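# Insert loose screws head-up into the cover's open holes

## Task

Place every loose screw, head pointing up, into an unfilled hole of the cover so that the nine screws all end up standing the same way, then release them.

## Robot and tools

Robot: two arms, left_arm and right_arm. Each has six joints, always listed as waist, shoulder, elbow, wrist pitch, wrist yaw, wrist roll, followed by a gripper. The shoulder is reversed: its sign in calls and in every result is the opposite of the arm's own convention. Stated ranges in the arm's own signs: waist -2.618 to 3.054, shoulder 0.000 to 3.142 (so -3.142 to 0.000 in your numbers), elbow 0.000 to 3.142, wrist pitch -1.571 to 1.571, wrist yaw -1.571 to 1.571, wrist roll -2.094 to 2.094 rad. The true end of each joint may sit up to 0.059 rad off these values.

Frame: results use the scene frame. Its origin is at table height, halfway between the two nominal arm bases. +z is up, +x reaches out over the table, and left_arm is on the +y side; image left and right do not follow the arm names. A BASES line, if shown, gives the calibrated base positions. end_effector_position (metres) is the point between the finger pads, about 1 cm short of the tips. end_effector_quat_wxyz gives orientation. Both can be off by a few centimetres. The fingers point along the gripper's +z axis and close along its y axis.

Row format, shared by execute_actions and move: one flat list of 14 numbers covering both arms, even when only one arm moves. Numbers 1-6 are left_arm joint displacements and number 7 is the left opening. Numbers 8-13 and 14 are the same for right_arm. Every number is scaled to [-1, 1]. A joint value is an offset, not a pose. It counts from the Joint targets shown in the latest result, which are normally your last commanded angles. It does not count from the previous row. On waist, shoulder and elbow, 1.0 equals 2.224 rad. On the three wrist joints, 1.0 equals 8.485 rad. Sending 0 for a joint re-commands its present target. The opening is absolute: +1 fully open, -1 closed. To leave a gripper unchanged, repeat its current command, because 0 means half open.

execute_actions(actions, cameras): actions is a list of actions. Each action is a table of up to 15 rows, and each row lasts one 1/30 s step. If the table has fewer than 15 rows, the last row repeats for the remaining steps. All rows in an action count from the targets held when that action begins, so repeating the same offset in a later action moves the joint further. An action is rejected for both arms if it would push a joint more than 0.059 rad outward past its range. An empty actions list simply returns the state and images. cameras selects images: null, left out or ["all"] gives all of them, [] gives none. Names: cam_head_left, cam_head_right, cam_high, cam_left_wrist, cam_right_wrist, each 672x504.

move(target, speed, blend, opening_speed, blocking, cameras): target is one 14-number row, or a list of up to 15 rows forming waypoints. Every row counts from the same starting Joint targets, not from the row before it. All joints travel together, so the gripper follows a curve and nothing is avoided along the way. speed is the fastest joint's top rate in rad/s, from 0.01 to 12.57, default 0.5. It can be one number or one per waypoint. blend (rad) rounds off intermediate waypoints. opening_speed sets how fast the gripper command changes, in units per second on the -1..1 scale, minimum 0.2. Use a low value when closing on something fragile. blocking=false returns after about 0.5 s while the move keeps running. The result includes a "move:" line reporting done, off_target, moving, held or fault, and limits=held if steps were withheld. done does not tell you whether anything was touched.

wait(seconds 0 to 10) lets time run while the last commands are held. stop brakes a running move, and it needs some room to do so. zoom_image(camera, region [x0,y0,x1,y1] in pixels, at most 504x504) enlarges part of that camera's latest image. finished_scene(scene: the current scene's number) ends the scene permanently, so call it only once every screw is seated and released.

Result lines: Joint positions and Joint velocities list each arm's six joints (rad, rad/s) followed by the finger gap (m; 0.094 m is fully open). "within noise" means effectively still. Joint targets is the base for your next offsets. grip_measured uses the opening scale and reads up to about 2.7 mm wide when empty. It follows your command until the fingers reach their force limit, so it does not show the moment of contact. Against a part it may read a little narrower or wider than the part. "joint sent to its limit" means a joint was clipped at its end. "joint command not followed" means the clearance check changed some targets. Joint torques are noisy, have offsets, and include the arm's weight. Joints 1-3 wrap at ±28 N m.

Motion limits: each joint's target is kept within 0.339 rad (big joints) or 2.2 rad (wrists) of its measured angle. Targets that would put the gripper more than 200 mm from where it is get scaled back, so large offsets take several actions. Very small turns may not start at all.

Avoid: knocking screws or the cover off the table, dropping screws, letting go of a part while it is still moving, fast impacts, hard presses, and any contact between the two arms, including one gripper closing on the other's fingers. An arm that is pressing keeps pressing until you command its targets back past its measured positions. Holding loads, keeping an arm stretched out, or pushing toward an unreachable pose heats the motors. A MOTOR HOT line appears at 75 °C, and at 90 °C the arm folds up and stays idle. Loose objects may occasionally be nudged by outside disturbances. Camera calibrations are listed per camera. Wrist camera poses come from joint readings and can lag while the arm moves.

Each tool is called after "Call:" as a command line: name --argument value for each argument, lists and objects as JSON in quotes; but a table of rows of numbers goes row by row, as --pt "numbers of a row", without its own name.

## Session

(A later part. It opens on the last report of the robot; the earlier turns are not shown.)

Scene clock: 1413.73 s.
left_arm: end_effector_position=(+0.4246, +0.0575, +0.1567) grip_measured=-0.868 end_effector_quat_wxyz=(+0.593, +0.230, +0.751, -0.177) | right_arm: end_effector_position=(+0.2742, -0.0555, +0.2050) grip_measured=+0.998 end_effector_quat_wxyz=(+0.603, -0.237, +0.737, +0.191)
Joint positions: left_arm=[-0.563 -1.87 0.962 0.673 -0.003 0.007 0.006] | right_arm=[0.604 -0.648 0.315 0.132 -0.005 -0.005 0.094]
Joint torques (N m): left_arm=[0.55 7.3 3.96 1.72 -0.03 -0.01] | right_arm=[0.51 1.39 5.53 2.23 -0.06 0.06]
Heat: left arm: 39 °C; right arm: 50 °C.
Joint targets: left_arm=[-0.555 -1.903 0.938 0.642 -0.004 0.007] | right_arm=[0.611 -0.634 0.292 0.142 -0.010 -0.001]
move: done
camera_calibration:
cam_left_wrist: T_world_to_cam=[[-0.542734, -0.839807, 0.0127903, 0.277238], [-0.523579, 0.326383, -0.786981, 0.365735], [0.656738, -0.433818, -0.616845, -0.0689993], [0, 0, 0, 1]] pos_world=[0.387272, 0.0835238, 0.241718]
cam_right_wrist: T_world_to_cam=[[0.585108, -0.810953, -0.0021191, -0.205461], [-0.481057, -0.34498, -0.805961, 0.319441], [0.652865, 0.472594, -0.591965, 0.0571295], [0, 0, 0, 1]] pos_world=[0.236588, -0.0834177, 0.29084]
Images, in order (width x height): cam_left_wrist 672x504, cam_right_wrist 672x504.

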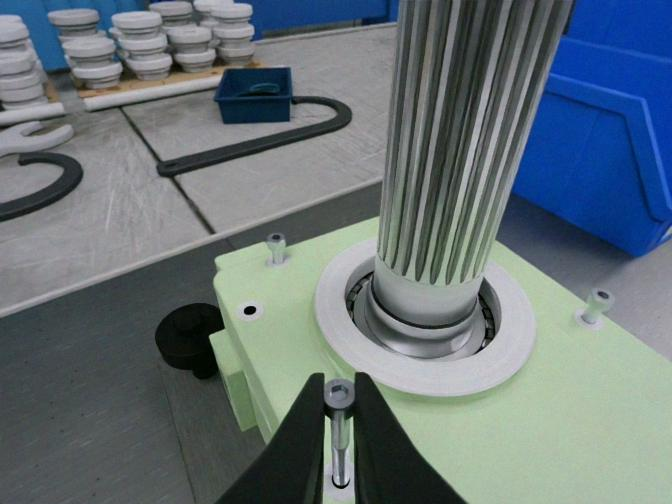

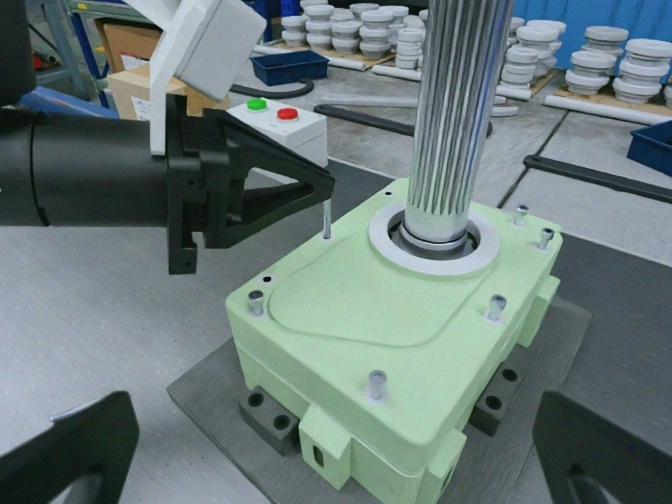

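Call:
move --pt "0 0 0 0.0060 0 0 -1 0 0 0 0 0 0 1" --pt "0 0 -0.0025 0.0060 0 0 -1 0 0 0 0 0 0 1" --speed 0.05 --cameras '["cam_left_wrist","cam_right_wrist"]'

Call:
zoom_image --camera "cam_right_wrist" --region '[290, 170, 370, 250]'

Call:
zoom_image --camera "cam_left_wrist" --region '[300, 424, 380, 504]'

Scene clock: 1430.63 s.
left_arm: end_effector_position=(+0.4237, +0.0580, +0.1576) grip_measured=-0.868 end_effector_quat_wxyz=(+0.598, +0.229, +0.747, -0.179) | right_arm: end_effector_position=(+0.2742, -0.0555, +0.2050) grip_measured=+0.998 end_effector_quat_wxyz=(+0.603, -0.237, +0.737, +0.191)
Joint positions: left_arm=[-0.563 -1.87 0.951 0.696 -0.003 0.007 0.006] | right_arm=[0.604 -0.648 0.315 0.132 -0.005 -0.005 0.094]
Joint torques (N m): left_arm=[0.47 7.3 4.42 1.95 -0.04 -0.03] | right_arm=[0.51 1.4 5.53 2.24 -0.06 0.06]
Heat: left arm: 38 °C; right arm: 50 °C.
Joint targets: left_arm=[-0.555 -1.903 0.933 0.693 -0.004 0.007] | right_arm=[0.611 -0.634 0.292 0.142 -0.010 -0.001]
move: done
camera_calibration:
cam_left_wrist: T_world_to_cam=[[-0.542865, -0.83972, 0.0129301, 0.277244], [-0.515273, 0.320879, -0.794689, 0.363926], [0.663168, -0.438072, -0.606879, -0.0716795], [0, 0, 0, 1]] pos_world=[0.385562, 0.0846302, 0.242122]
cam_right_wrist: T_world_to_cam=[[0.585108, -0.810953, -0.0021191, -0.205461], [-0.481057, -0.34498, -0.805961, 0.319441], [0.652865, 0.472594, -0.591965, 0.0571295], [0, 0, 0, 1]] pos_world=[0.236588, -0.0834177, 0.29084]
Images, in order (width x height): cam_left_wrist 672x504, cam_right_wrist 672x504.

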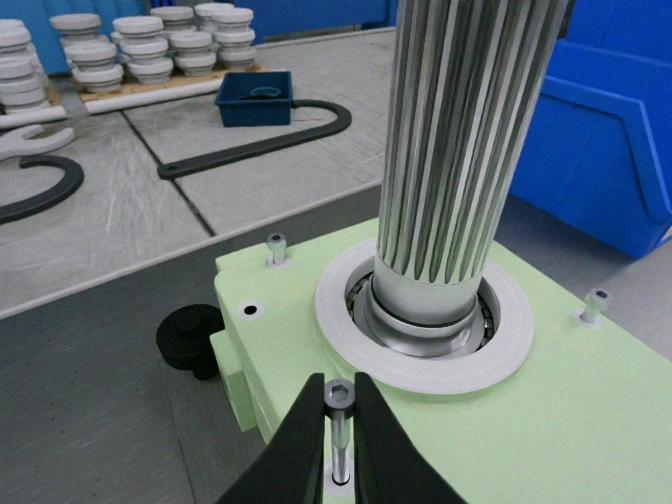

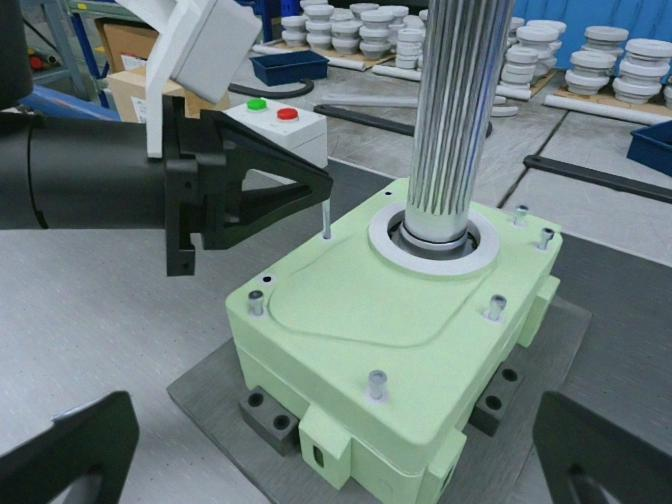

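Scaled by 6.300 from the camera's 672x504 image, which has a finer 960x720 frame.

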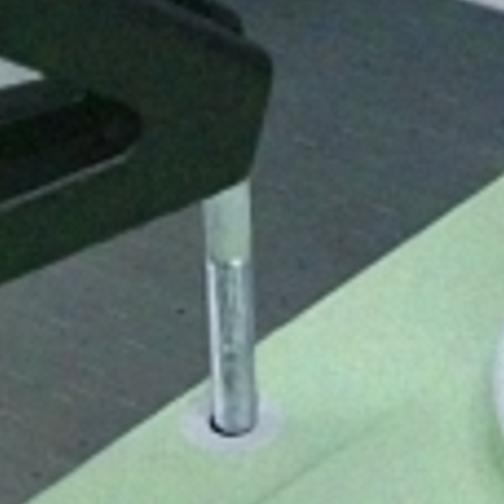

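Scaled by 6.300 from the camera's 672x504 image, which has a finer 960x720 frame.

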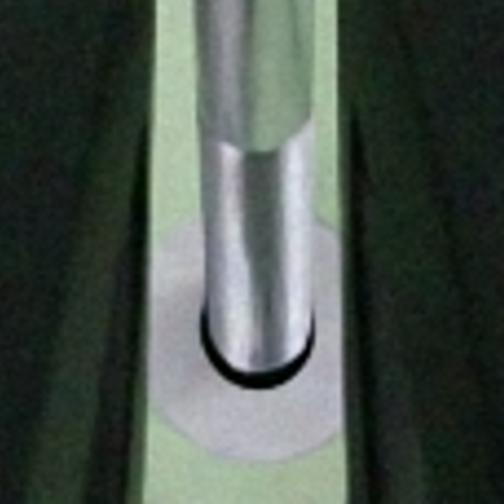

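Call:
move --pt "0 0 0 0.0022 0 0 -1 0 0 0 0 0 0 1" --speed 0.05 --cameras '["cam_left_wrist","cam_right_wrist"]'

Call:
zoom_image --camera "cam_right_wrist" --region '[290, 170, 370, 250]'

Call:
zoom_image --camera "cam_left_wrist" --region '[300, 424, 380, 504]'

Scene clock: 1456.50 s.
left_arm: end_effector_position=(+0.4236, +0.0581, +0.1581) grip_measured=-0.868 end_effector_quat_wxyz=(+0.599, +0.229, +0.746, -0.179) | right_arm: end_effector_position=(+0.2742, -0.0555, +0.2050) grip_measured=+0.998 end_effector_quat_wxyz=(+0.603, -0.237, +0.737, +0.191)
Joint positions: left_arm=[-0.563 -1.87 0.949 0.702 -0.003 0.007 0.006] | right_arm=[0.604 -0.648 0.315 0.132 -0.005 -0.005 0.094]
Joint torques (N m): left_arm=[0.59 7.2 4.53 2.14 -0.02 -0.02] | right_arm=[0.51 1.39 5.53 2.24 -0.06 0.06]
Heat: left arm: 39 °C; right arm: 50 °C.
Joint targets: left_arm=[-0.555 -1.903 0.933 0.711 -0.004 0.007] | right_arm=[0.611 -0.634 0.292 0.142 -0.010 -0.001]
move: done
camera_calibration:
cam_left_wrist: T_world_to_cam=[[-0.54291, -0.83969, 0.0130223, 0.277267], [-0.512784, 0.319186, -0.796977, 0.363601], [0.665057, -0.439365, -0.603869, -0.0724449], [0, 0, 0, 1]] pos_world=[0.38516, 0.0849322, 0.242424]
cam_right_wrist: T_world_to_cam=[[0.585108, -0.810953, -0.0021191, -0.205461], [-0.481057, -0.34498, -0.805961, 0.319441], [0.652865, 0.472594, -0.591965, 0.0571295], [0, 0, 0, 1]] pos_world=[0.236588, -0.0834177, 0.29084]
Images, in order (width x height): cam_left_wrist 672x504, cam_right_wrist 672x504.

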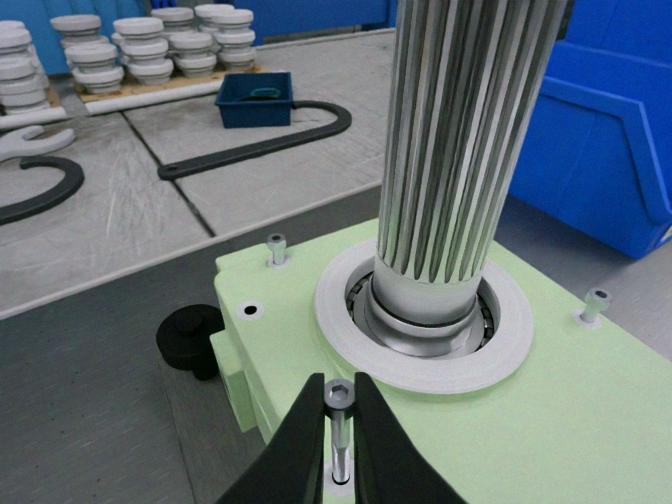

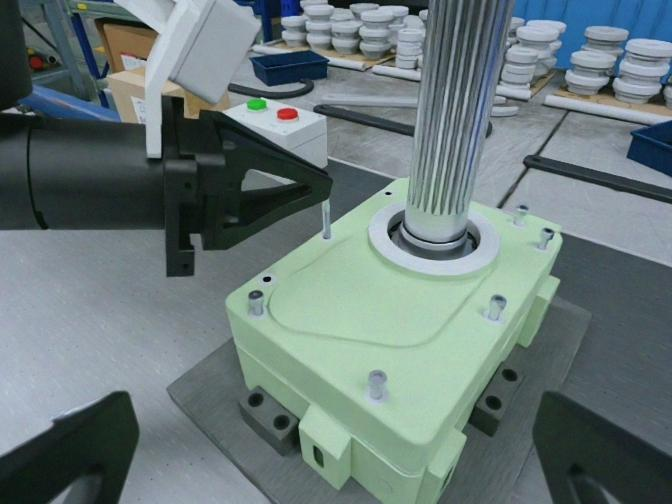

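Scaled by 6.300 from the camera's 672x504 image, which has a finer 960x720 frame.

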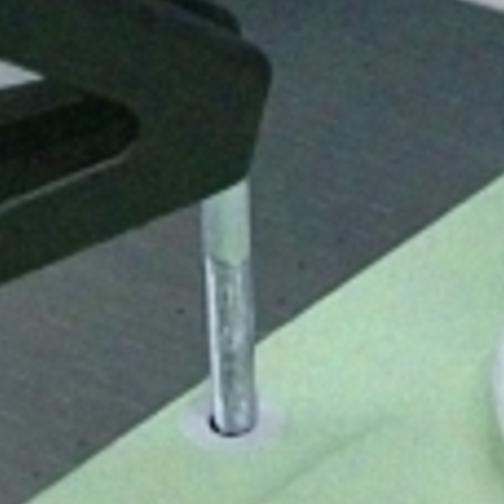

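Scaled by 6.300 from the camera's 672x504 image, which has a finer 960x720 frame.

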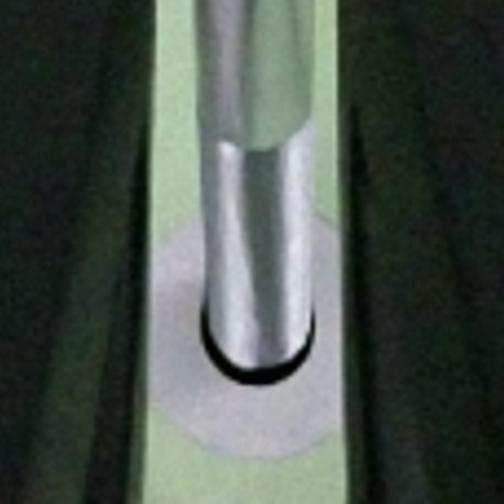

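Call:
move --pt "0 0 0 0.0036 0 0 -1 0 0 0 0 0 0 1" --pt "0 0 -0.0022 0.0036 0 0 -1 0 0 0 0 0 0 1" --speed 0.05 --cameras '["cam_left_wrist","cam_right_wrist"]'

Call:
zoom_image --camera "cam_right_wrist" --region '[290, 170, 370, 250]'

Call:
zoom_image --camera "cam_left_wrist" --region '[300, 424, 380, 504]'

Scene clock: 1467.30 s.
left_arm: end_effector_position=(+0.4247, +0.0586, +0.1597) grip_measured=-0.868 end_effector_quat_wxyz=(+0.606, +0.227, +0.741, -0.180) | right_arm: end_effector_position=(+0.2742, -0.0555, +0.2050) grip_measured=+0.998 end_effector_quat_wxyz=(+0.603, -0.237, +0.737, +0.191)
Joint positions: left_arm=[-0.561 -1.876 0.944 0.73 -0.003 0.007 0.006] | right_arm=[0.604 -0.648 0.315 0.132 -0.005 -0.005 0.094]
Joint torques (N m): left_arm=[0.44 7.73 4.37 2.12 -0.03 -0.01] | right_arm=[0.51 1.39 5.53 2.23 -0.06 0.06]
Heat: left arm: 39 °C; right arm: 50 °C.
Joint targets: left_arm=[-0.555 -1.902 0.928 0.742 -0.004 0.007] | right_arm=[0.611 -0.634 0.292 0.142 -0.010 -0.001]
move: done
camera_calibration:
cam_left_wrist: T_world_to_cam=[[-0.541522, -0.840581, 0.0133252, 0.277626], [-0.501944, 0.310568, -0.807217, 0.362726], [0.674393, -0.443815, -0.590104, -0.0779023], [0, 0, 0, 1]] pos_world=[0.384945, 0.0861423, 0.243129]
cam_right_wrist: T_world_to_cam=[[0.585108, -0.810953, -0.0021191, -0.205461], [-0.481057, -0.34498, -0.805961, 0.319441], [0.652865, 0.472594, -0.591965, 0.0571295], [0, 0, 0, 1]] pos_world=[0.236588, -0.0834177, 0.29084]
Images, in order (width x height): cam_left_wrist 672x504, cam_right_wrist 672x504.

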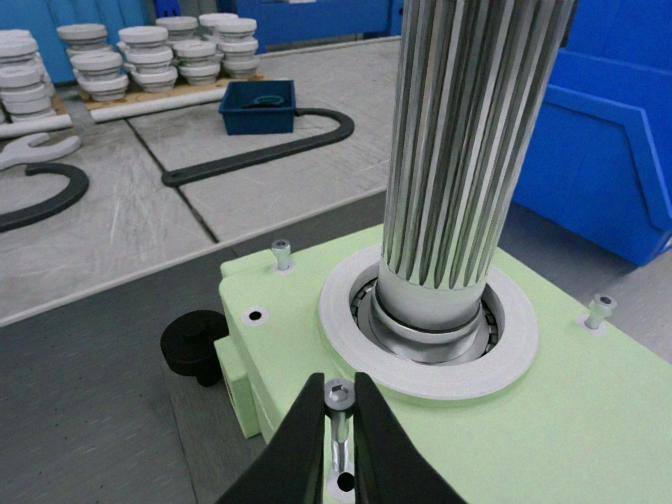

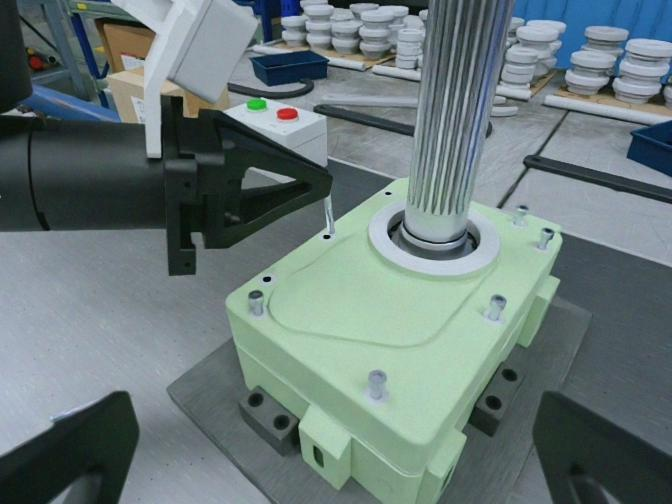

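Scaled by 6.300 from the camera's 672x504 image, which has a finer 960x720 frame.

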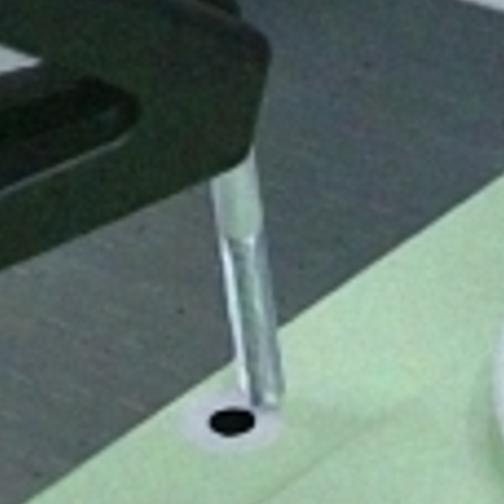

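Scaled by 6.300 from the camera's 672x504 image, which has a finer 960x720 frame.

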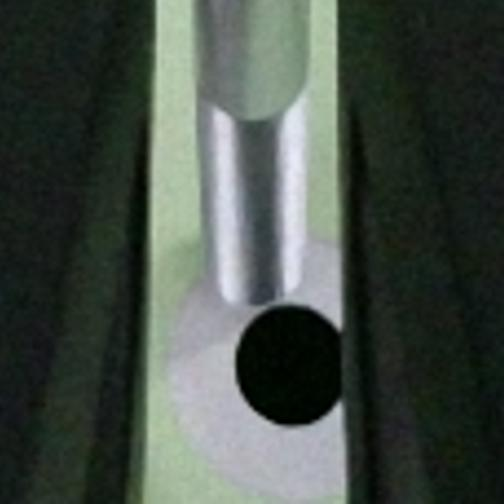

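Call:
move --pt "0 0.0499 0.0661 0 0 0 -1 0 0 0 0 0 0 1" --pt "0 0.0499 0.0661 -0.0390 0 0 -1 0 0 0 0 0 0 1" --speed 0.2 --cameras '["cam_left_wrist","cam_right_wrist"]'

Call:
zoom_image --camera "cam_right_wrist" --region '[270, 150, 390, 270]'

Call:
zoom_image --camera "cam_left_wrist" --region '[280, 384, 400, 504]'

Scene clock: 1507.37 s.
left_arm: end_effector_position=(+0.4252, +0.0583, +0.1672) grip_measured=-0.868 end_effector_quat_wxyz=(+0.556, +0.238, +0.779, -0.165) | right_arm: end_effector_position=(+0.2742, -0.0555, +0.2050) grip_measured=+0.998 end_effector_quat_wxyz=(+0.603, -0.237, +0.737, +0.191)
Joint positions: left_arm=[-0.561 -1.817 1.054 0.429 -0.003 0.007 0.006] | right_arm=[0.604 -0.648 0.315 0.132 -0.005 -0.005 0.094]
Joint torques (N m): left_arm=[0.34 12.64 8.01 1.8 0 -0.02] | right_arm=[0.51 1.4 5.53 2.23 -0.06 0.06]
Heat: left arm: 40 °C; right arm: 50 °C.
Joint targets: left_arm=[-0.555 -1.792 1.075 0.411 -0.004 0.007] | right_arm=[0.611 -0.634 0.292 0.142 -0.010 -0.001]
move: done
camera_calibration:
cam_left_wrist: T_world_to_cam=[[-0.540194, -0.841469, 0.0110063, 0.277456], [-0.585949, 0.366708, -0.722626, 0.387601], [0.604031, -0.396807, -0.691151, -0.0298839], [0, 0, 0, 1]] pos_world=[0.395045, 0.0794758, 0.256382]
cam_right_wrist: T_world_to_cam=[[0.585108, -0.810953, -0.0021191, -0.205461], [-0.481057, -0.34498, -0.805961, 0.319441], [0.652865, 0.472594, -0.591965, 0.0571295], [0, 0, 0, 1]] pos_world=[0.236588, -0.0834177, 0.29084]
Images, in order (width x height): cam_left_wrist 672x504, cam_right_wrist 672x504.

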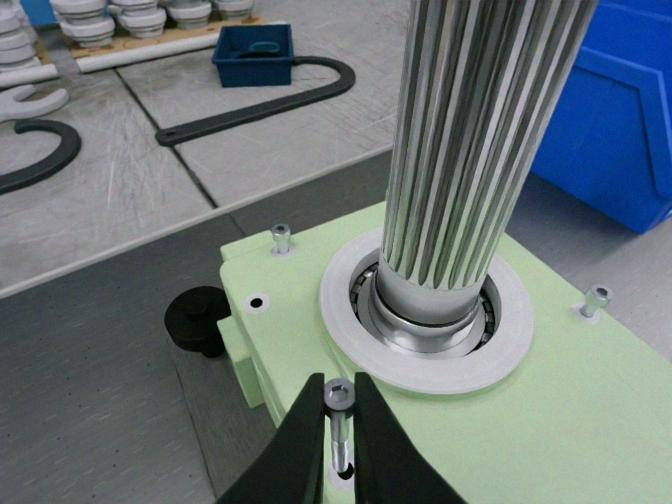

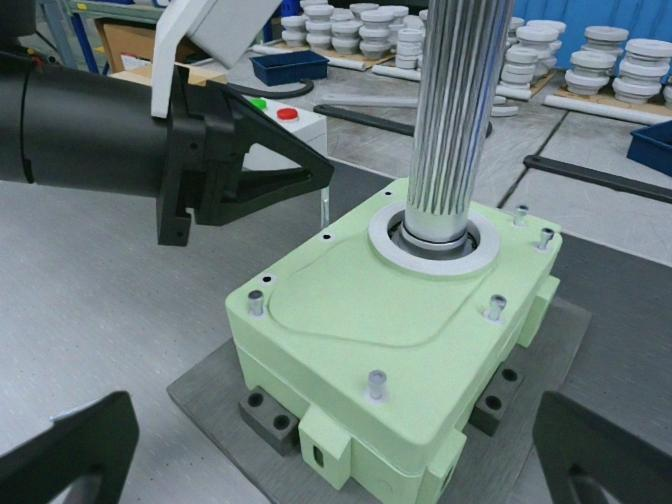

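Scaled by 4.200 from the camera's 672x504 image, which has a finer 960x720 frame.

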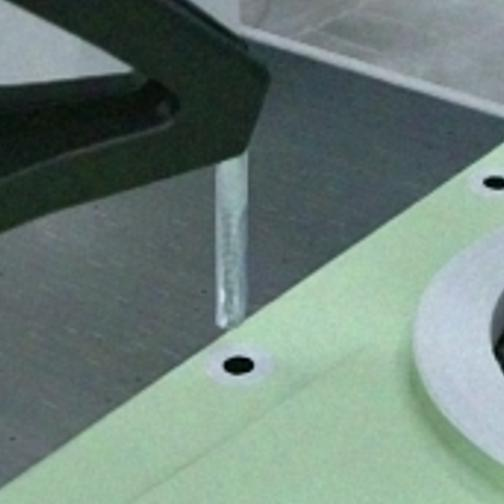

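Scaled by 4.200 from the camera's 672x504 image, which has a finer 960x720 frame.

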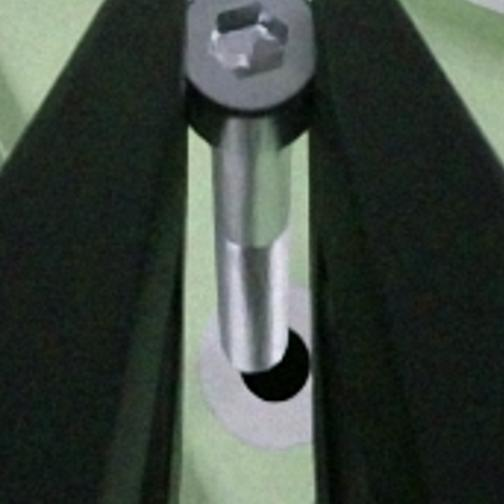

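Call:
move --pt "-0.0088 0 0 0.0131 0 0 -1 0 0 0 0 0 0 1" --pt "-0.0088 -0.0315 -0.0328 0.0131 0 0 -1 0 0 0 0 0 0 1" --speed 0.15 --cameras '["cam_left_wrist","cam_right_wrist"]'

Call:
zoom_image --camera "cam_right_wrist" --region '[270, 150, 390, 270]'

Call:
zoom_image --camera "cam_left_wrist" --region '[280, 384, 400, 504]'

Scene clock: 1529.70 s.
left_arm: end_effector_position=(+0.4232, +0.0552, +0.1595) grip_measured=-0.868 end_effector_quat_wxyz=(+0.566, +0.238, +0.770, -0.171) | right_arm: end_effector_position=(+0.2742, -0.0555, +0.2050) grip_measured=+0.998 end_effector_quat_wxyz=(+0.603, -0.237, +0.737, +0.191)
Joint positions: left_arm=[-0.568 -1.84 1.016 0.519 -0.003 0.007 0.006] | right_arm=[0.604 -0.648 0.315 0.132 -0.005 -0.005 0.094]
Joint torques (N m): left_arm=[-0.51 8.13 4.98 2.05 0 -0.01] | right_arm=[0.51 1.39 5.53 2.23 -0.06 0.05]
Heat: left arm: 39 °C; right arm: 50 °C.
Joint targets: left_arm=[-0.575 -1.862 1.002 0.522 -0.004 0.007] | right_arm=[0.611 -0.634 0.292 0.142 -0.010 -0.001]
move: done
camera_calibration:
cam_left_wrist: T_world_to_cam=[[-0.546215, -0.837566, 0.0114817, 0.276005], [-0.56586, 0.358848, -0.742314, 0.377017], [0.617617, -0.41196, -0.669953, -0.0434396], [0, 0, 0, 1]] pos_world=[0.390926, 0.0779851, 0.247594]
cam_right_wrist: T_world_to_cam=[[0.585108, -0.810953, -0.0021191, -0.205461], [-0.481057, -0.34498, -0.805961, 0.319441], [0.652865, 0.472594, -0.591965, 0.0571295], [0, 0, 0, 1]] pos_world=[0.236588, -0.0834177, 0.29084]
Images, in order (width x height): cam_left_wrist 672x504, cam_right_wrist 672x504.

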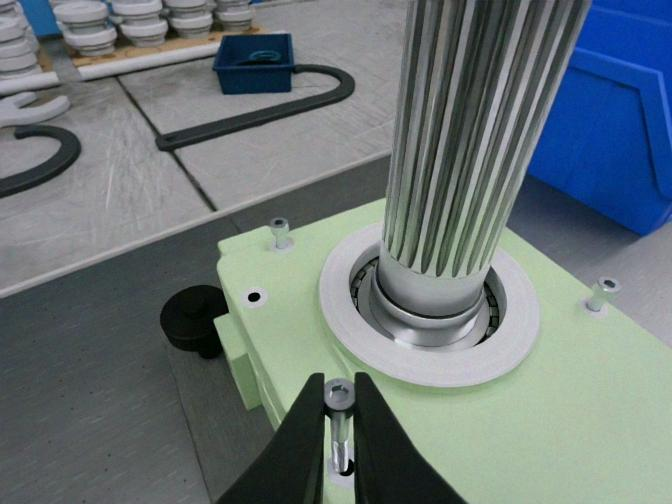

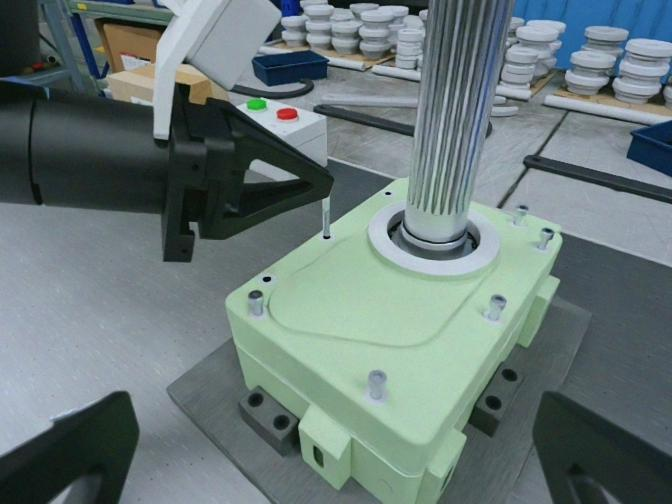

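Scaled by 4.200 from the camera's 672x504 image, which has a finer 960x720 frame.

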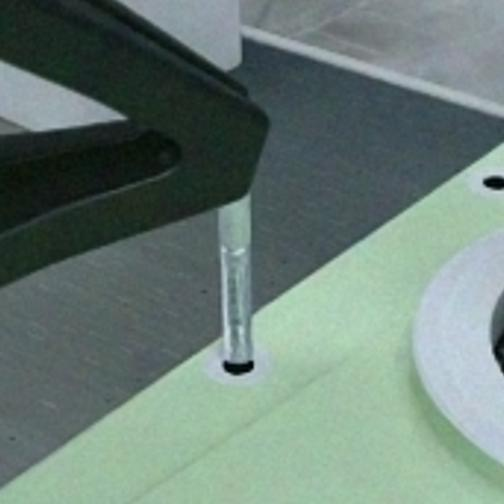

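Scaled by 4.200 from the camera's 672x504 image, which has a finer 960x720 frame.

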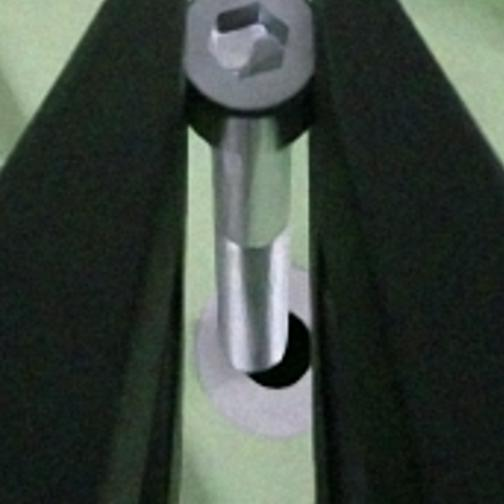

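Call:
move --target '[-0.0020,0,0,0,0,0,-1,0,0,0,0,0,0,1]' --speed 0.1 --cameras '["cam_left_wrist"]'

Call:
zoom_image --camera "cam_left_wrist" --region '[280, 384, 400, 504]'

Scene clock: 1538.57 s.
left_arm: end_effector_position=(+0.4214, +0.0527, +0.1595) grip_measured=-0.868 end_effector_quat_wxyz=(+0.566, +0.241, +0.769, -0.172) | right_arm: end_effector_position=(+0.2742, -0.0555, +0.2050) grip_measured=+0.998 end_effector_quat_wxyz=(+0.603, -0.237, +0.737, +0.191)
Joint positions: left_arm=[-0.574 -1.84 1.016 0.519 -0.003 0.007 0.006] | right_arm=[0.604 -0.648 0.315 0.132 -0.005 -0.005 0.094]
Joint torques (N m): left_arm=[-0.5 8.24 4.94 2.05 -0.01 -0.03] | right_arm=[0.51 1.4 5.53 2.23 -0.06 0.06]
Heat: left arm: 39 °C; right arm: 50 °C.
Joint targets: left_arm=[-0.579 -1.862 1.002 0.522 -0.004 0.007] | right_arm=[0.611 -0.634 0.292 0.142 -0.010 -0.001]
move: done
camera_calibration:
cam_left_wrist: T_world_to_cam=[[-0.551024, -0.834411, 0.0114717, 0.274838], [-0.563806, 0.362118, -0.742289, 0.375887], [0.61522, -0.415487, -0.669982, -0.0421947], [0, 0, 0, 1]] pos_world=[0.389328, 0.0756809, 0.247594]
Images, in order (width x height): cam_left_wrist 672x504.

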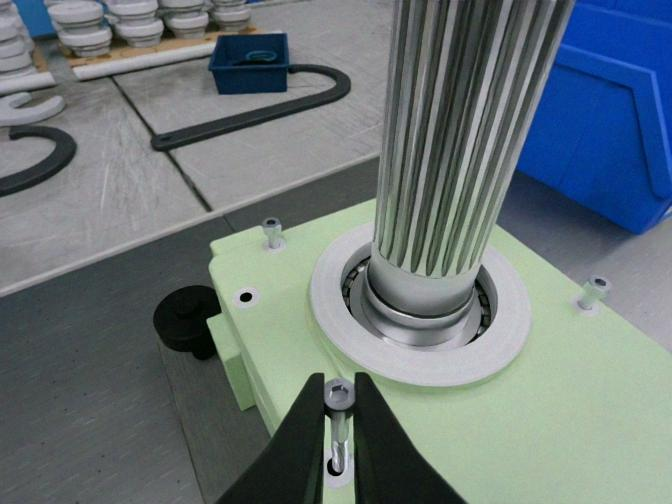

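Scaled by 4.200 from the camera's 672x504 image, which has a finer 960x720 frame.

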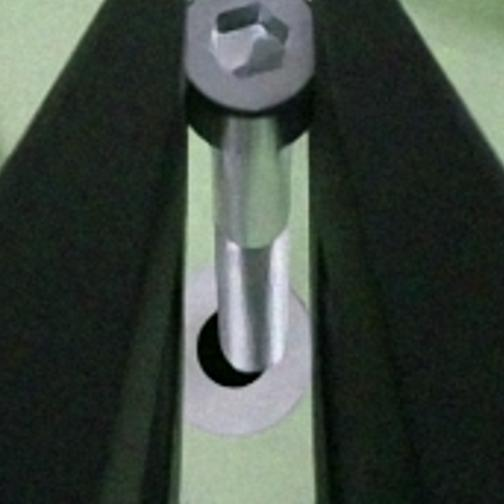

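Call:
move --target '[0.0094,0,0,0,0,0,-1,0,0,0,0,0,0,1]' --speed 0.1 --cameras '["cam_left_wrist"]'

Call:
zoom_image --camera "cam_left_wrist" --region '[280, 384, 400, 504]'

Scene clock: 1549.27 s.
left_arm: end_effector_position=(+0.4243, +0.0569, +0.1595) grip_measured=-0.868 end_effector_quat_wxyz=(+0.567, +0.237, +0.771, -0.170) | right_arm: end_effector_position=(+0.2742, -0.0555, +0.2050) grip_measured=+0.998 end_effector_quat_wxyz=(+0.603, -0.237, +0.737, +0.191)
Joint positions: left_arm=[-0.564 -1.84 1.016 0.519 -0.003 0.007 0.006] | right_arm=[0.604 -0.648 0.315 0.132 -0.005 -0.005 0.094]
Joint torques (N m): left_arm=[0.28 8.28 5.04 2.03 -0.05 -0.03] | right_arm=[0.51 1.39 5.53 2.24 -0.06 0.05]
Heat: left arm: 40 °C; right arm: 50 °C.
Joint targets: left_arm=[-0.558 -1.862 1.002 0.522 -0.004 0.007] | right_arm=[0.611 -0.634 0.292 0.142 -0.010 -0.001]
move: done
camera_calibration:
cam_left_wrist: T_world_to_cam=[[-0.54304, -0.839627, 0.0115579, 0.276848], [-0.567252, 0.356659, -0.742307, 0.377782], [0.619139, -0.409659, -0.66996, -0.044236], [0, 0, 0, 1]] pos_world=[0.392025, 0.0795879, 0.247594]
Images, in order (width x height): cam_left_wrist 672x504.

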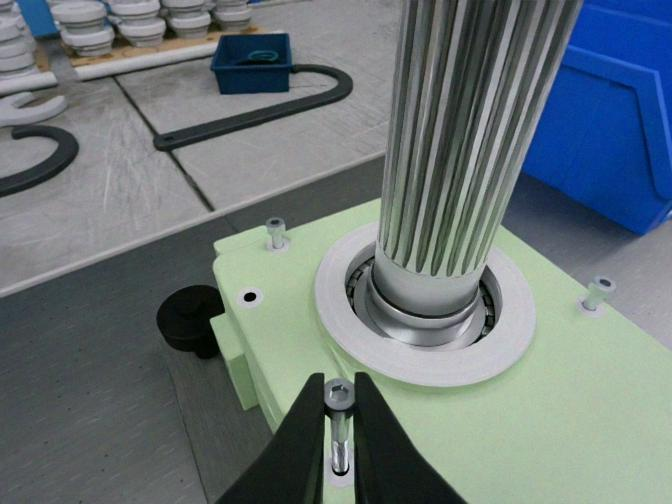

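Scaled by 4.200 from the camera's 672x504 image, which has a finer 960x720 frame.

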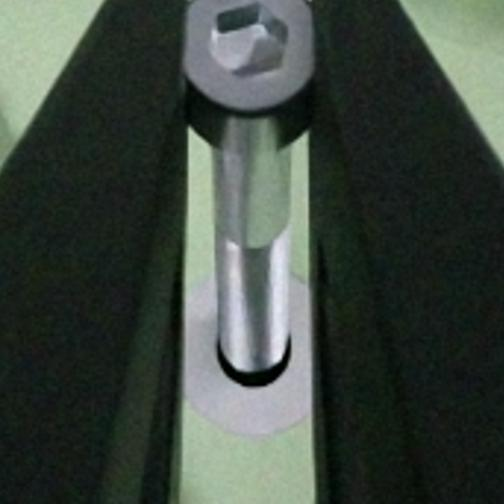

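Call:
move --target '[0,-0.0080,-0.0065,0.0038,0,0,-1,0,0,0,0,0,0,1]' --speed 0.05 --cameras '["cam_left_wrist","cam_right_wrist"]'

Call:
zoom_image --camera "cam_right_wrist" --region '[270, 150, 390, 270]'

Call:
zoom_image --camera "cam_left_wrist" --region '[280, 384, 400, 504]'

Scene clock: 1566.37 s.
left_arm: end_effector_position=(+0.4252, +0.0563, +0.1588) grip_measured=-0.868 end_effector_quat_wxyz=(+0.573, +0.236, +0.766, -0.172) | right_arm: end_effector_position=(+0.2742, -0.0555, +0.2050) grip_measured=+0.998 end_effector_quat_wxyz=(+0.603, -0.237, +0.737, +0.191)
Joint positions: left_arm=[-0.564 -1.85 1.007 0.555 -0.003 0.007 0.006] | right_arm=[0.604 -0.648 0.315 0.132 -0.005 -0.005 0.094]
Joint torques (N m): left_arm=[0.42 7.41 4.52 2.01 -0.05 0] | right_arm=[0.51 1.39 5.55 2.24 -0.06 0.05]
Heat: left arm: 40 °C; right arm: 50 °C.
Joint targets: left_arm=[-0.558 -1.879 0.987 0.555 -0.004 0.007] | right_arm=[0.611 -0.634 0.292 0.142 -0.010 -0.001]
move: done
camera_calibration:
cam_left_wrist: T_world_to_cam=[[-0.543187, -0.839528, 0.01181, 0.276857], [-0.556831, 0.349679, -0.753434, 0.37571], [0.6284, -0.415832, -0.657417, -0.0511139], [0, 0, 0, 1]] pos_world=[0.391712, 0.0797963, 0.2462]
cam_right_wrist: T_world_to_cam=[[0.585108, -0.810953, -0.0021191, -0.205461], [-0.481057, -0.34498, -0.805961, 0.319441], [0.652865, 0.472594, -0.591965, 0.0571295], [0, 0, 0, 1]] pos_world=[0.236588, -0.0834177, 0.29084]
Images, in order (width x height): cam_left_wrist 672x504, cam_right_wrist 672x504.

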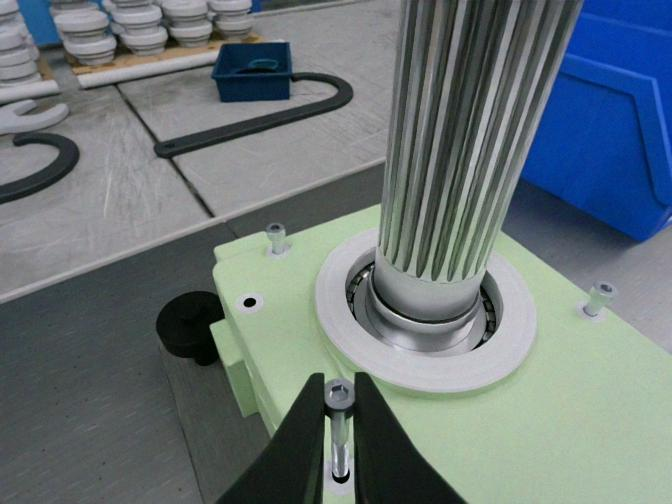

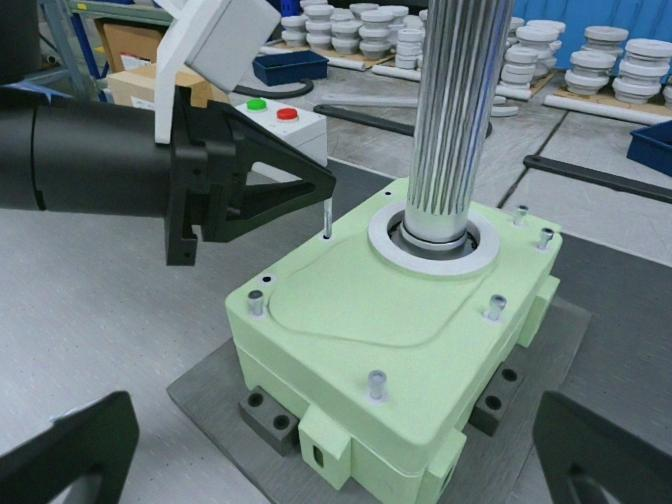

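Scaled by 4.200 from the camera's 672x504 image, which has a finer 960x720 frame.

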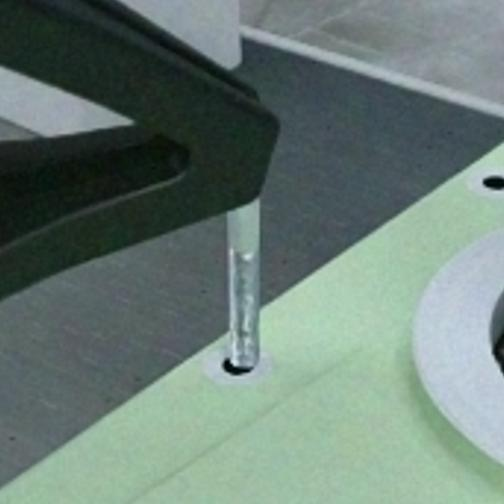

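Scaled by 4.200 from the camera's 672x504 image, which has a finer 960x720 frame.

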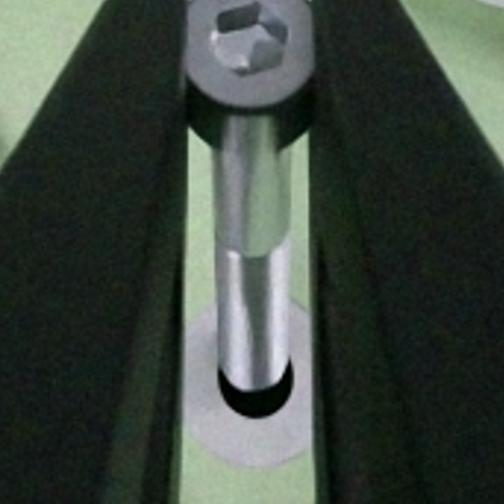

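Call:
move --pt "0 0 0 0.0074 0 0 -1 0 0 0 0 0 0 1" --pt "0 0 -0.0135 0.0074 0 0 -1 0 0 0 0 0 0 1" --speed 0.05 --cameras '["cam_left_wrist","cam_right_wrist"]'

Call:
zoom_image --camera "cam_right_wrist" --region '[290, 170, 370, 250]'

Call:
zoom_image --camera "cam_left_wrist" --region '[280, 384, 400, 504]'

Scene clock: 1601.30 s.
left_arm: end_effector_position=(+0.4229, +0.0579, +0.1587) grip_measured=-0.868 end_effector_quat_wxyz=(+0.583, +0.233, +0.758, -0.175) | right_arm: end_effector_position=(+0.2742, -0.0555, +0.2050) grip_measured=+0.998 end_effector_quat_wxyz=(+0.603, -0.237, +0.737, +0.191)
Joint positions: left_arm=[-0.564 -1.85 0.975 0.612 -0.003 0.007 0.006] | right_arm=[0.604 -0.648 0.315 0.132 -0.005 -0.005 0.094]
Joint torques (N m): left_arm=[0.43 7.46 4.49 2.07 0 -0.01] | right_arm=[0.51 1.39 5.53 2.23 -0.06 0.05]
Heat: left arm: 41 °C; right arm: 50 °C.
Joint targets: left_arm=[-0.558 -1.879 0.957 0.617 -0.004 0.007] | right_arm=[0.611 -0.634 0.292 0.142 -0.010 -0.001]
move: done
camera_calibration:
cam_left_wrist: T_world_to_cam=[[-0.543426, -0.839367, 0.0122887, 0.276988], [-0.540156, 0.338429, -0.770518, 0.370022], [0.642588, -0.425357, -0.6373, -0.0577359], [0, 0, 0, 1]] pos_world=[0.387492, 0.0827096, 0.24491]
cam_right_wrist: T_world_to_cam=[[0.585108, -0.810953, -0.0021191, -0.205461], [-0.481057, -0.34498, -0.805961, 0.319441], [0.652865, 0.472594, -0.591965, 0.0571295], [0, 0, 0, 1]] pos_world=[0.236588, -0.0834177, 0.29084]
Images, in order (width x height): cam_left_wrist 672x504, cam_right_wrist 672x504.

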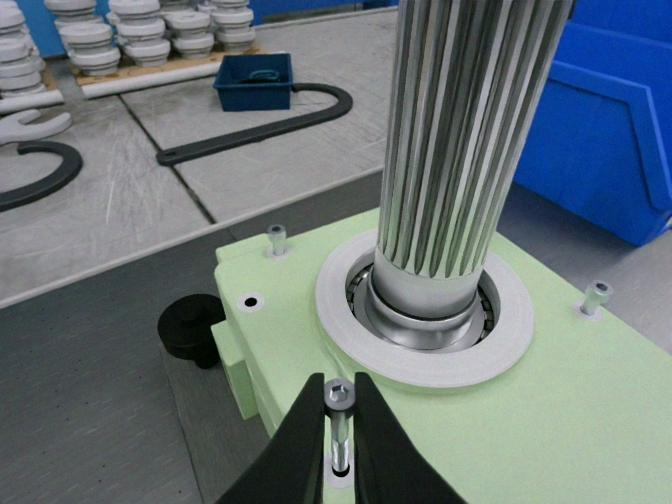

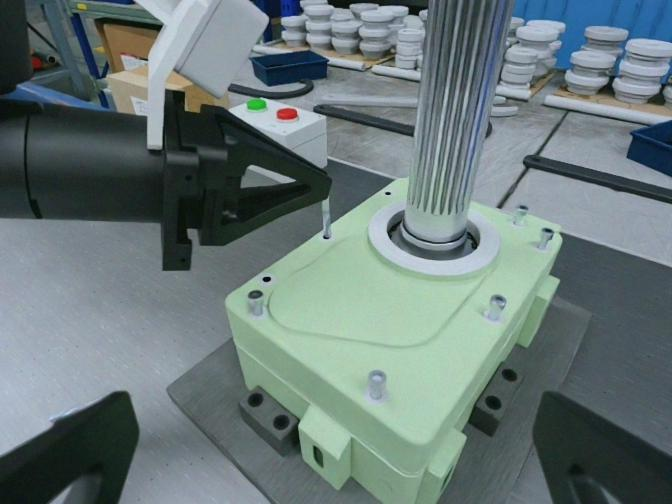

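Scaled by 6.300 from the camera's 672x504 image, which has a finer 960x720 frame.

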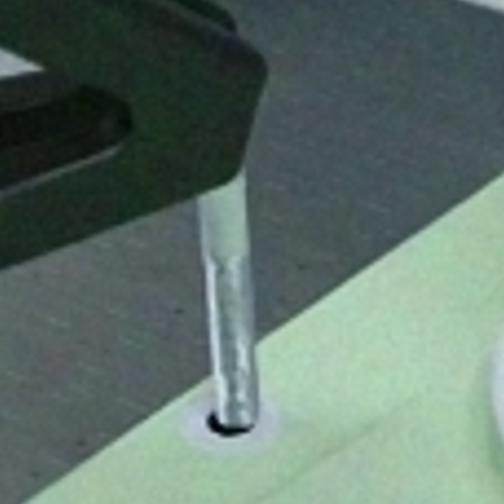

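Scaled by 4.200 from the camera's 672x504 image, which has a finer 960x720 frame.

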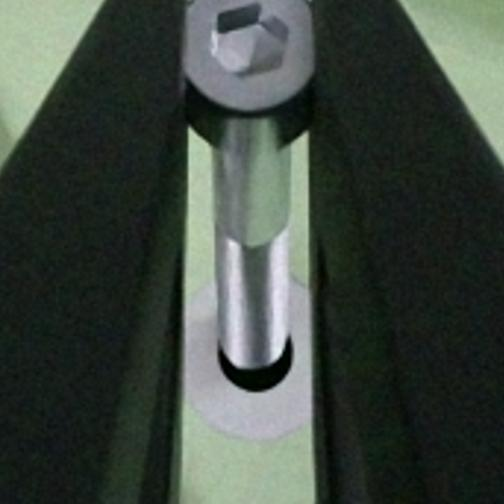

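Call:
move --pt "0 0 0 0.0047 0 0 -1 0 0 0 0 0 0 1" --pt "0 0.0490 0.0562 0.0047 0 0 -1 0 0 0 0 0 0 1" --pt "0 0.0490 0.0562 -0.0258 0 0 -1 0 0 0 0 0 0 1" --pt "0 0.0103 0.0247 -0.0165 0 0 -1 0 0 0 0 0 0 1" --speed '[0.1,0.15,0.2,0.08]' --cameras '["cam_left_wrist","cam_right_wrist"]'

Call:
zoom_image --camera "cam_right_wrist" --region '[290, 170, 370, 250]'

Call:
zoom_image --camera "cam_left_wrist" --region '[280, 384, 400, 504]'

Scene clock: 1640.60 s.
left_arm: end_effector_position=(+0.4233, +0.0576, +0.1595) grip_measured=-0.868 end_effector_quat_wxyz=(+0.557, +0.239, +0.778, -0.167) | right_arm: end_effector_position=(+0.2742, -0.0555, +0.2050) grip_measured=+0.998 end_effector_quat_wxyz=(+0.603, -0.237, +0.737, +0.191)
Joint positions: left_arm=[-0.564 -1.829 1.03 0.469 -0.003 0.007 0.006] | right_arm=[0.604 -0.648 0.315 0.132 -0.005 -0.005 0.094]
Joint torques (N m): left_arm=[0.39 7.61 4.75 2.1 -0.05 0] | right_arm=[0.51 1.4 5.53 2.23 -0.06 0.05]
Heat: left arm: 40 °C; right arm: 50 °C.
Joint targets: left_arm=[-0.558 -1.857 1.012 0.478 -0.004 0.007] | right_arm=[0.611 -0.634 0.292 0.142 -0.010 -0.001]
move: done
camera_calibration:
cam_left_wrist: T_world_to_cam=[[-0.54278, -0.839803, 0.0109835, 0.276906], [-0.582775, 0.367176, -0.724952, 0.380044], [0.604784, -0.39989, -0.688712, -0.0348305], [0, 0, 0, 1]] pos_world=[0.392844, 0.0790752, 0.248484]
cam_right_wrist: T_world_to_cam=[[0.585108, -0.810953, -0.0021191, -0.205461], [-0.481057, -0.34498, -0.805961, 0.319441], [0.652865, 0.472594, -0.591965, 0.0571295], [0, 0, 0, 1]] pos_world=[0.236588, -0.0834177, 0.29084]
Images, in order (width x height): cam_left_wrist 672x504, cam_right_wrist 672x504.

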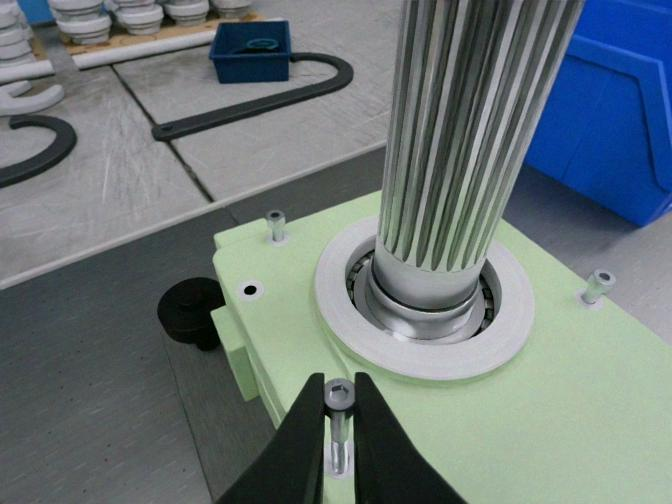

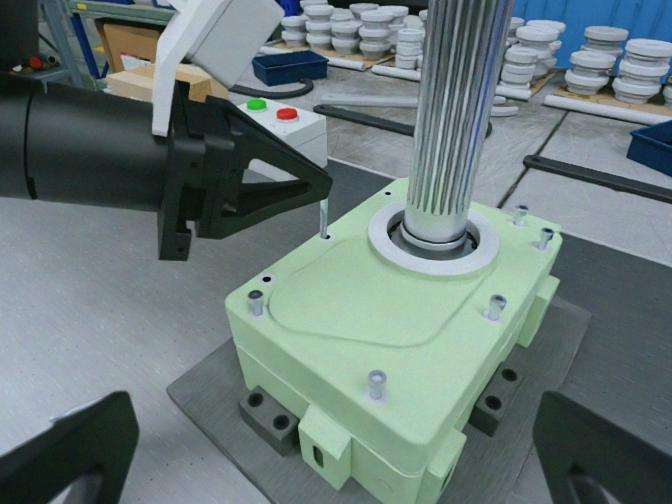

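Scaled by 6.300 from the camera's 672x504 image, which has a finer 960x720 frame.

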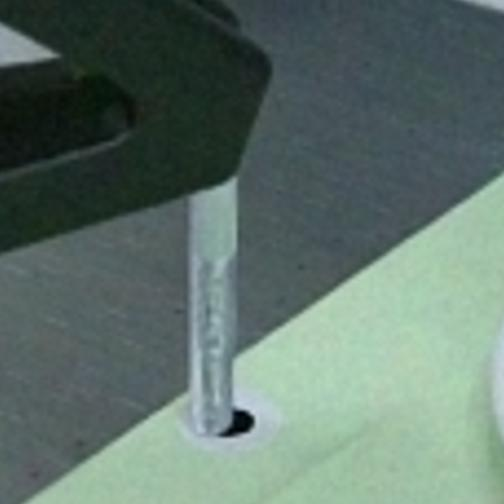

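Scaled by 4.200 from the camera's 672x504 image, which has a finer 960x720 frame.

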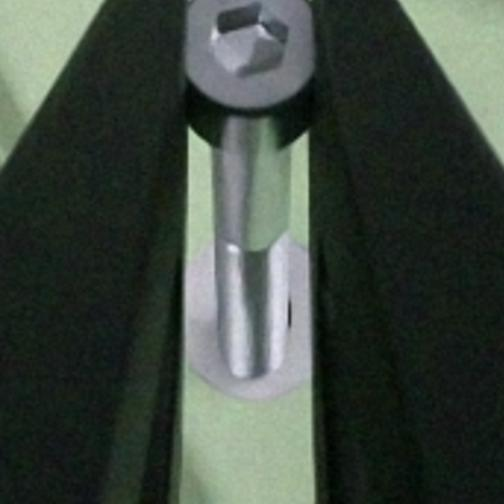

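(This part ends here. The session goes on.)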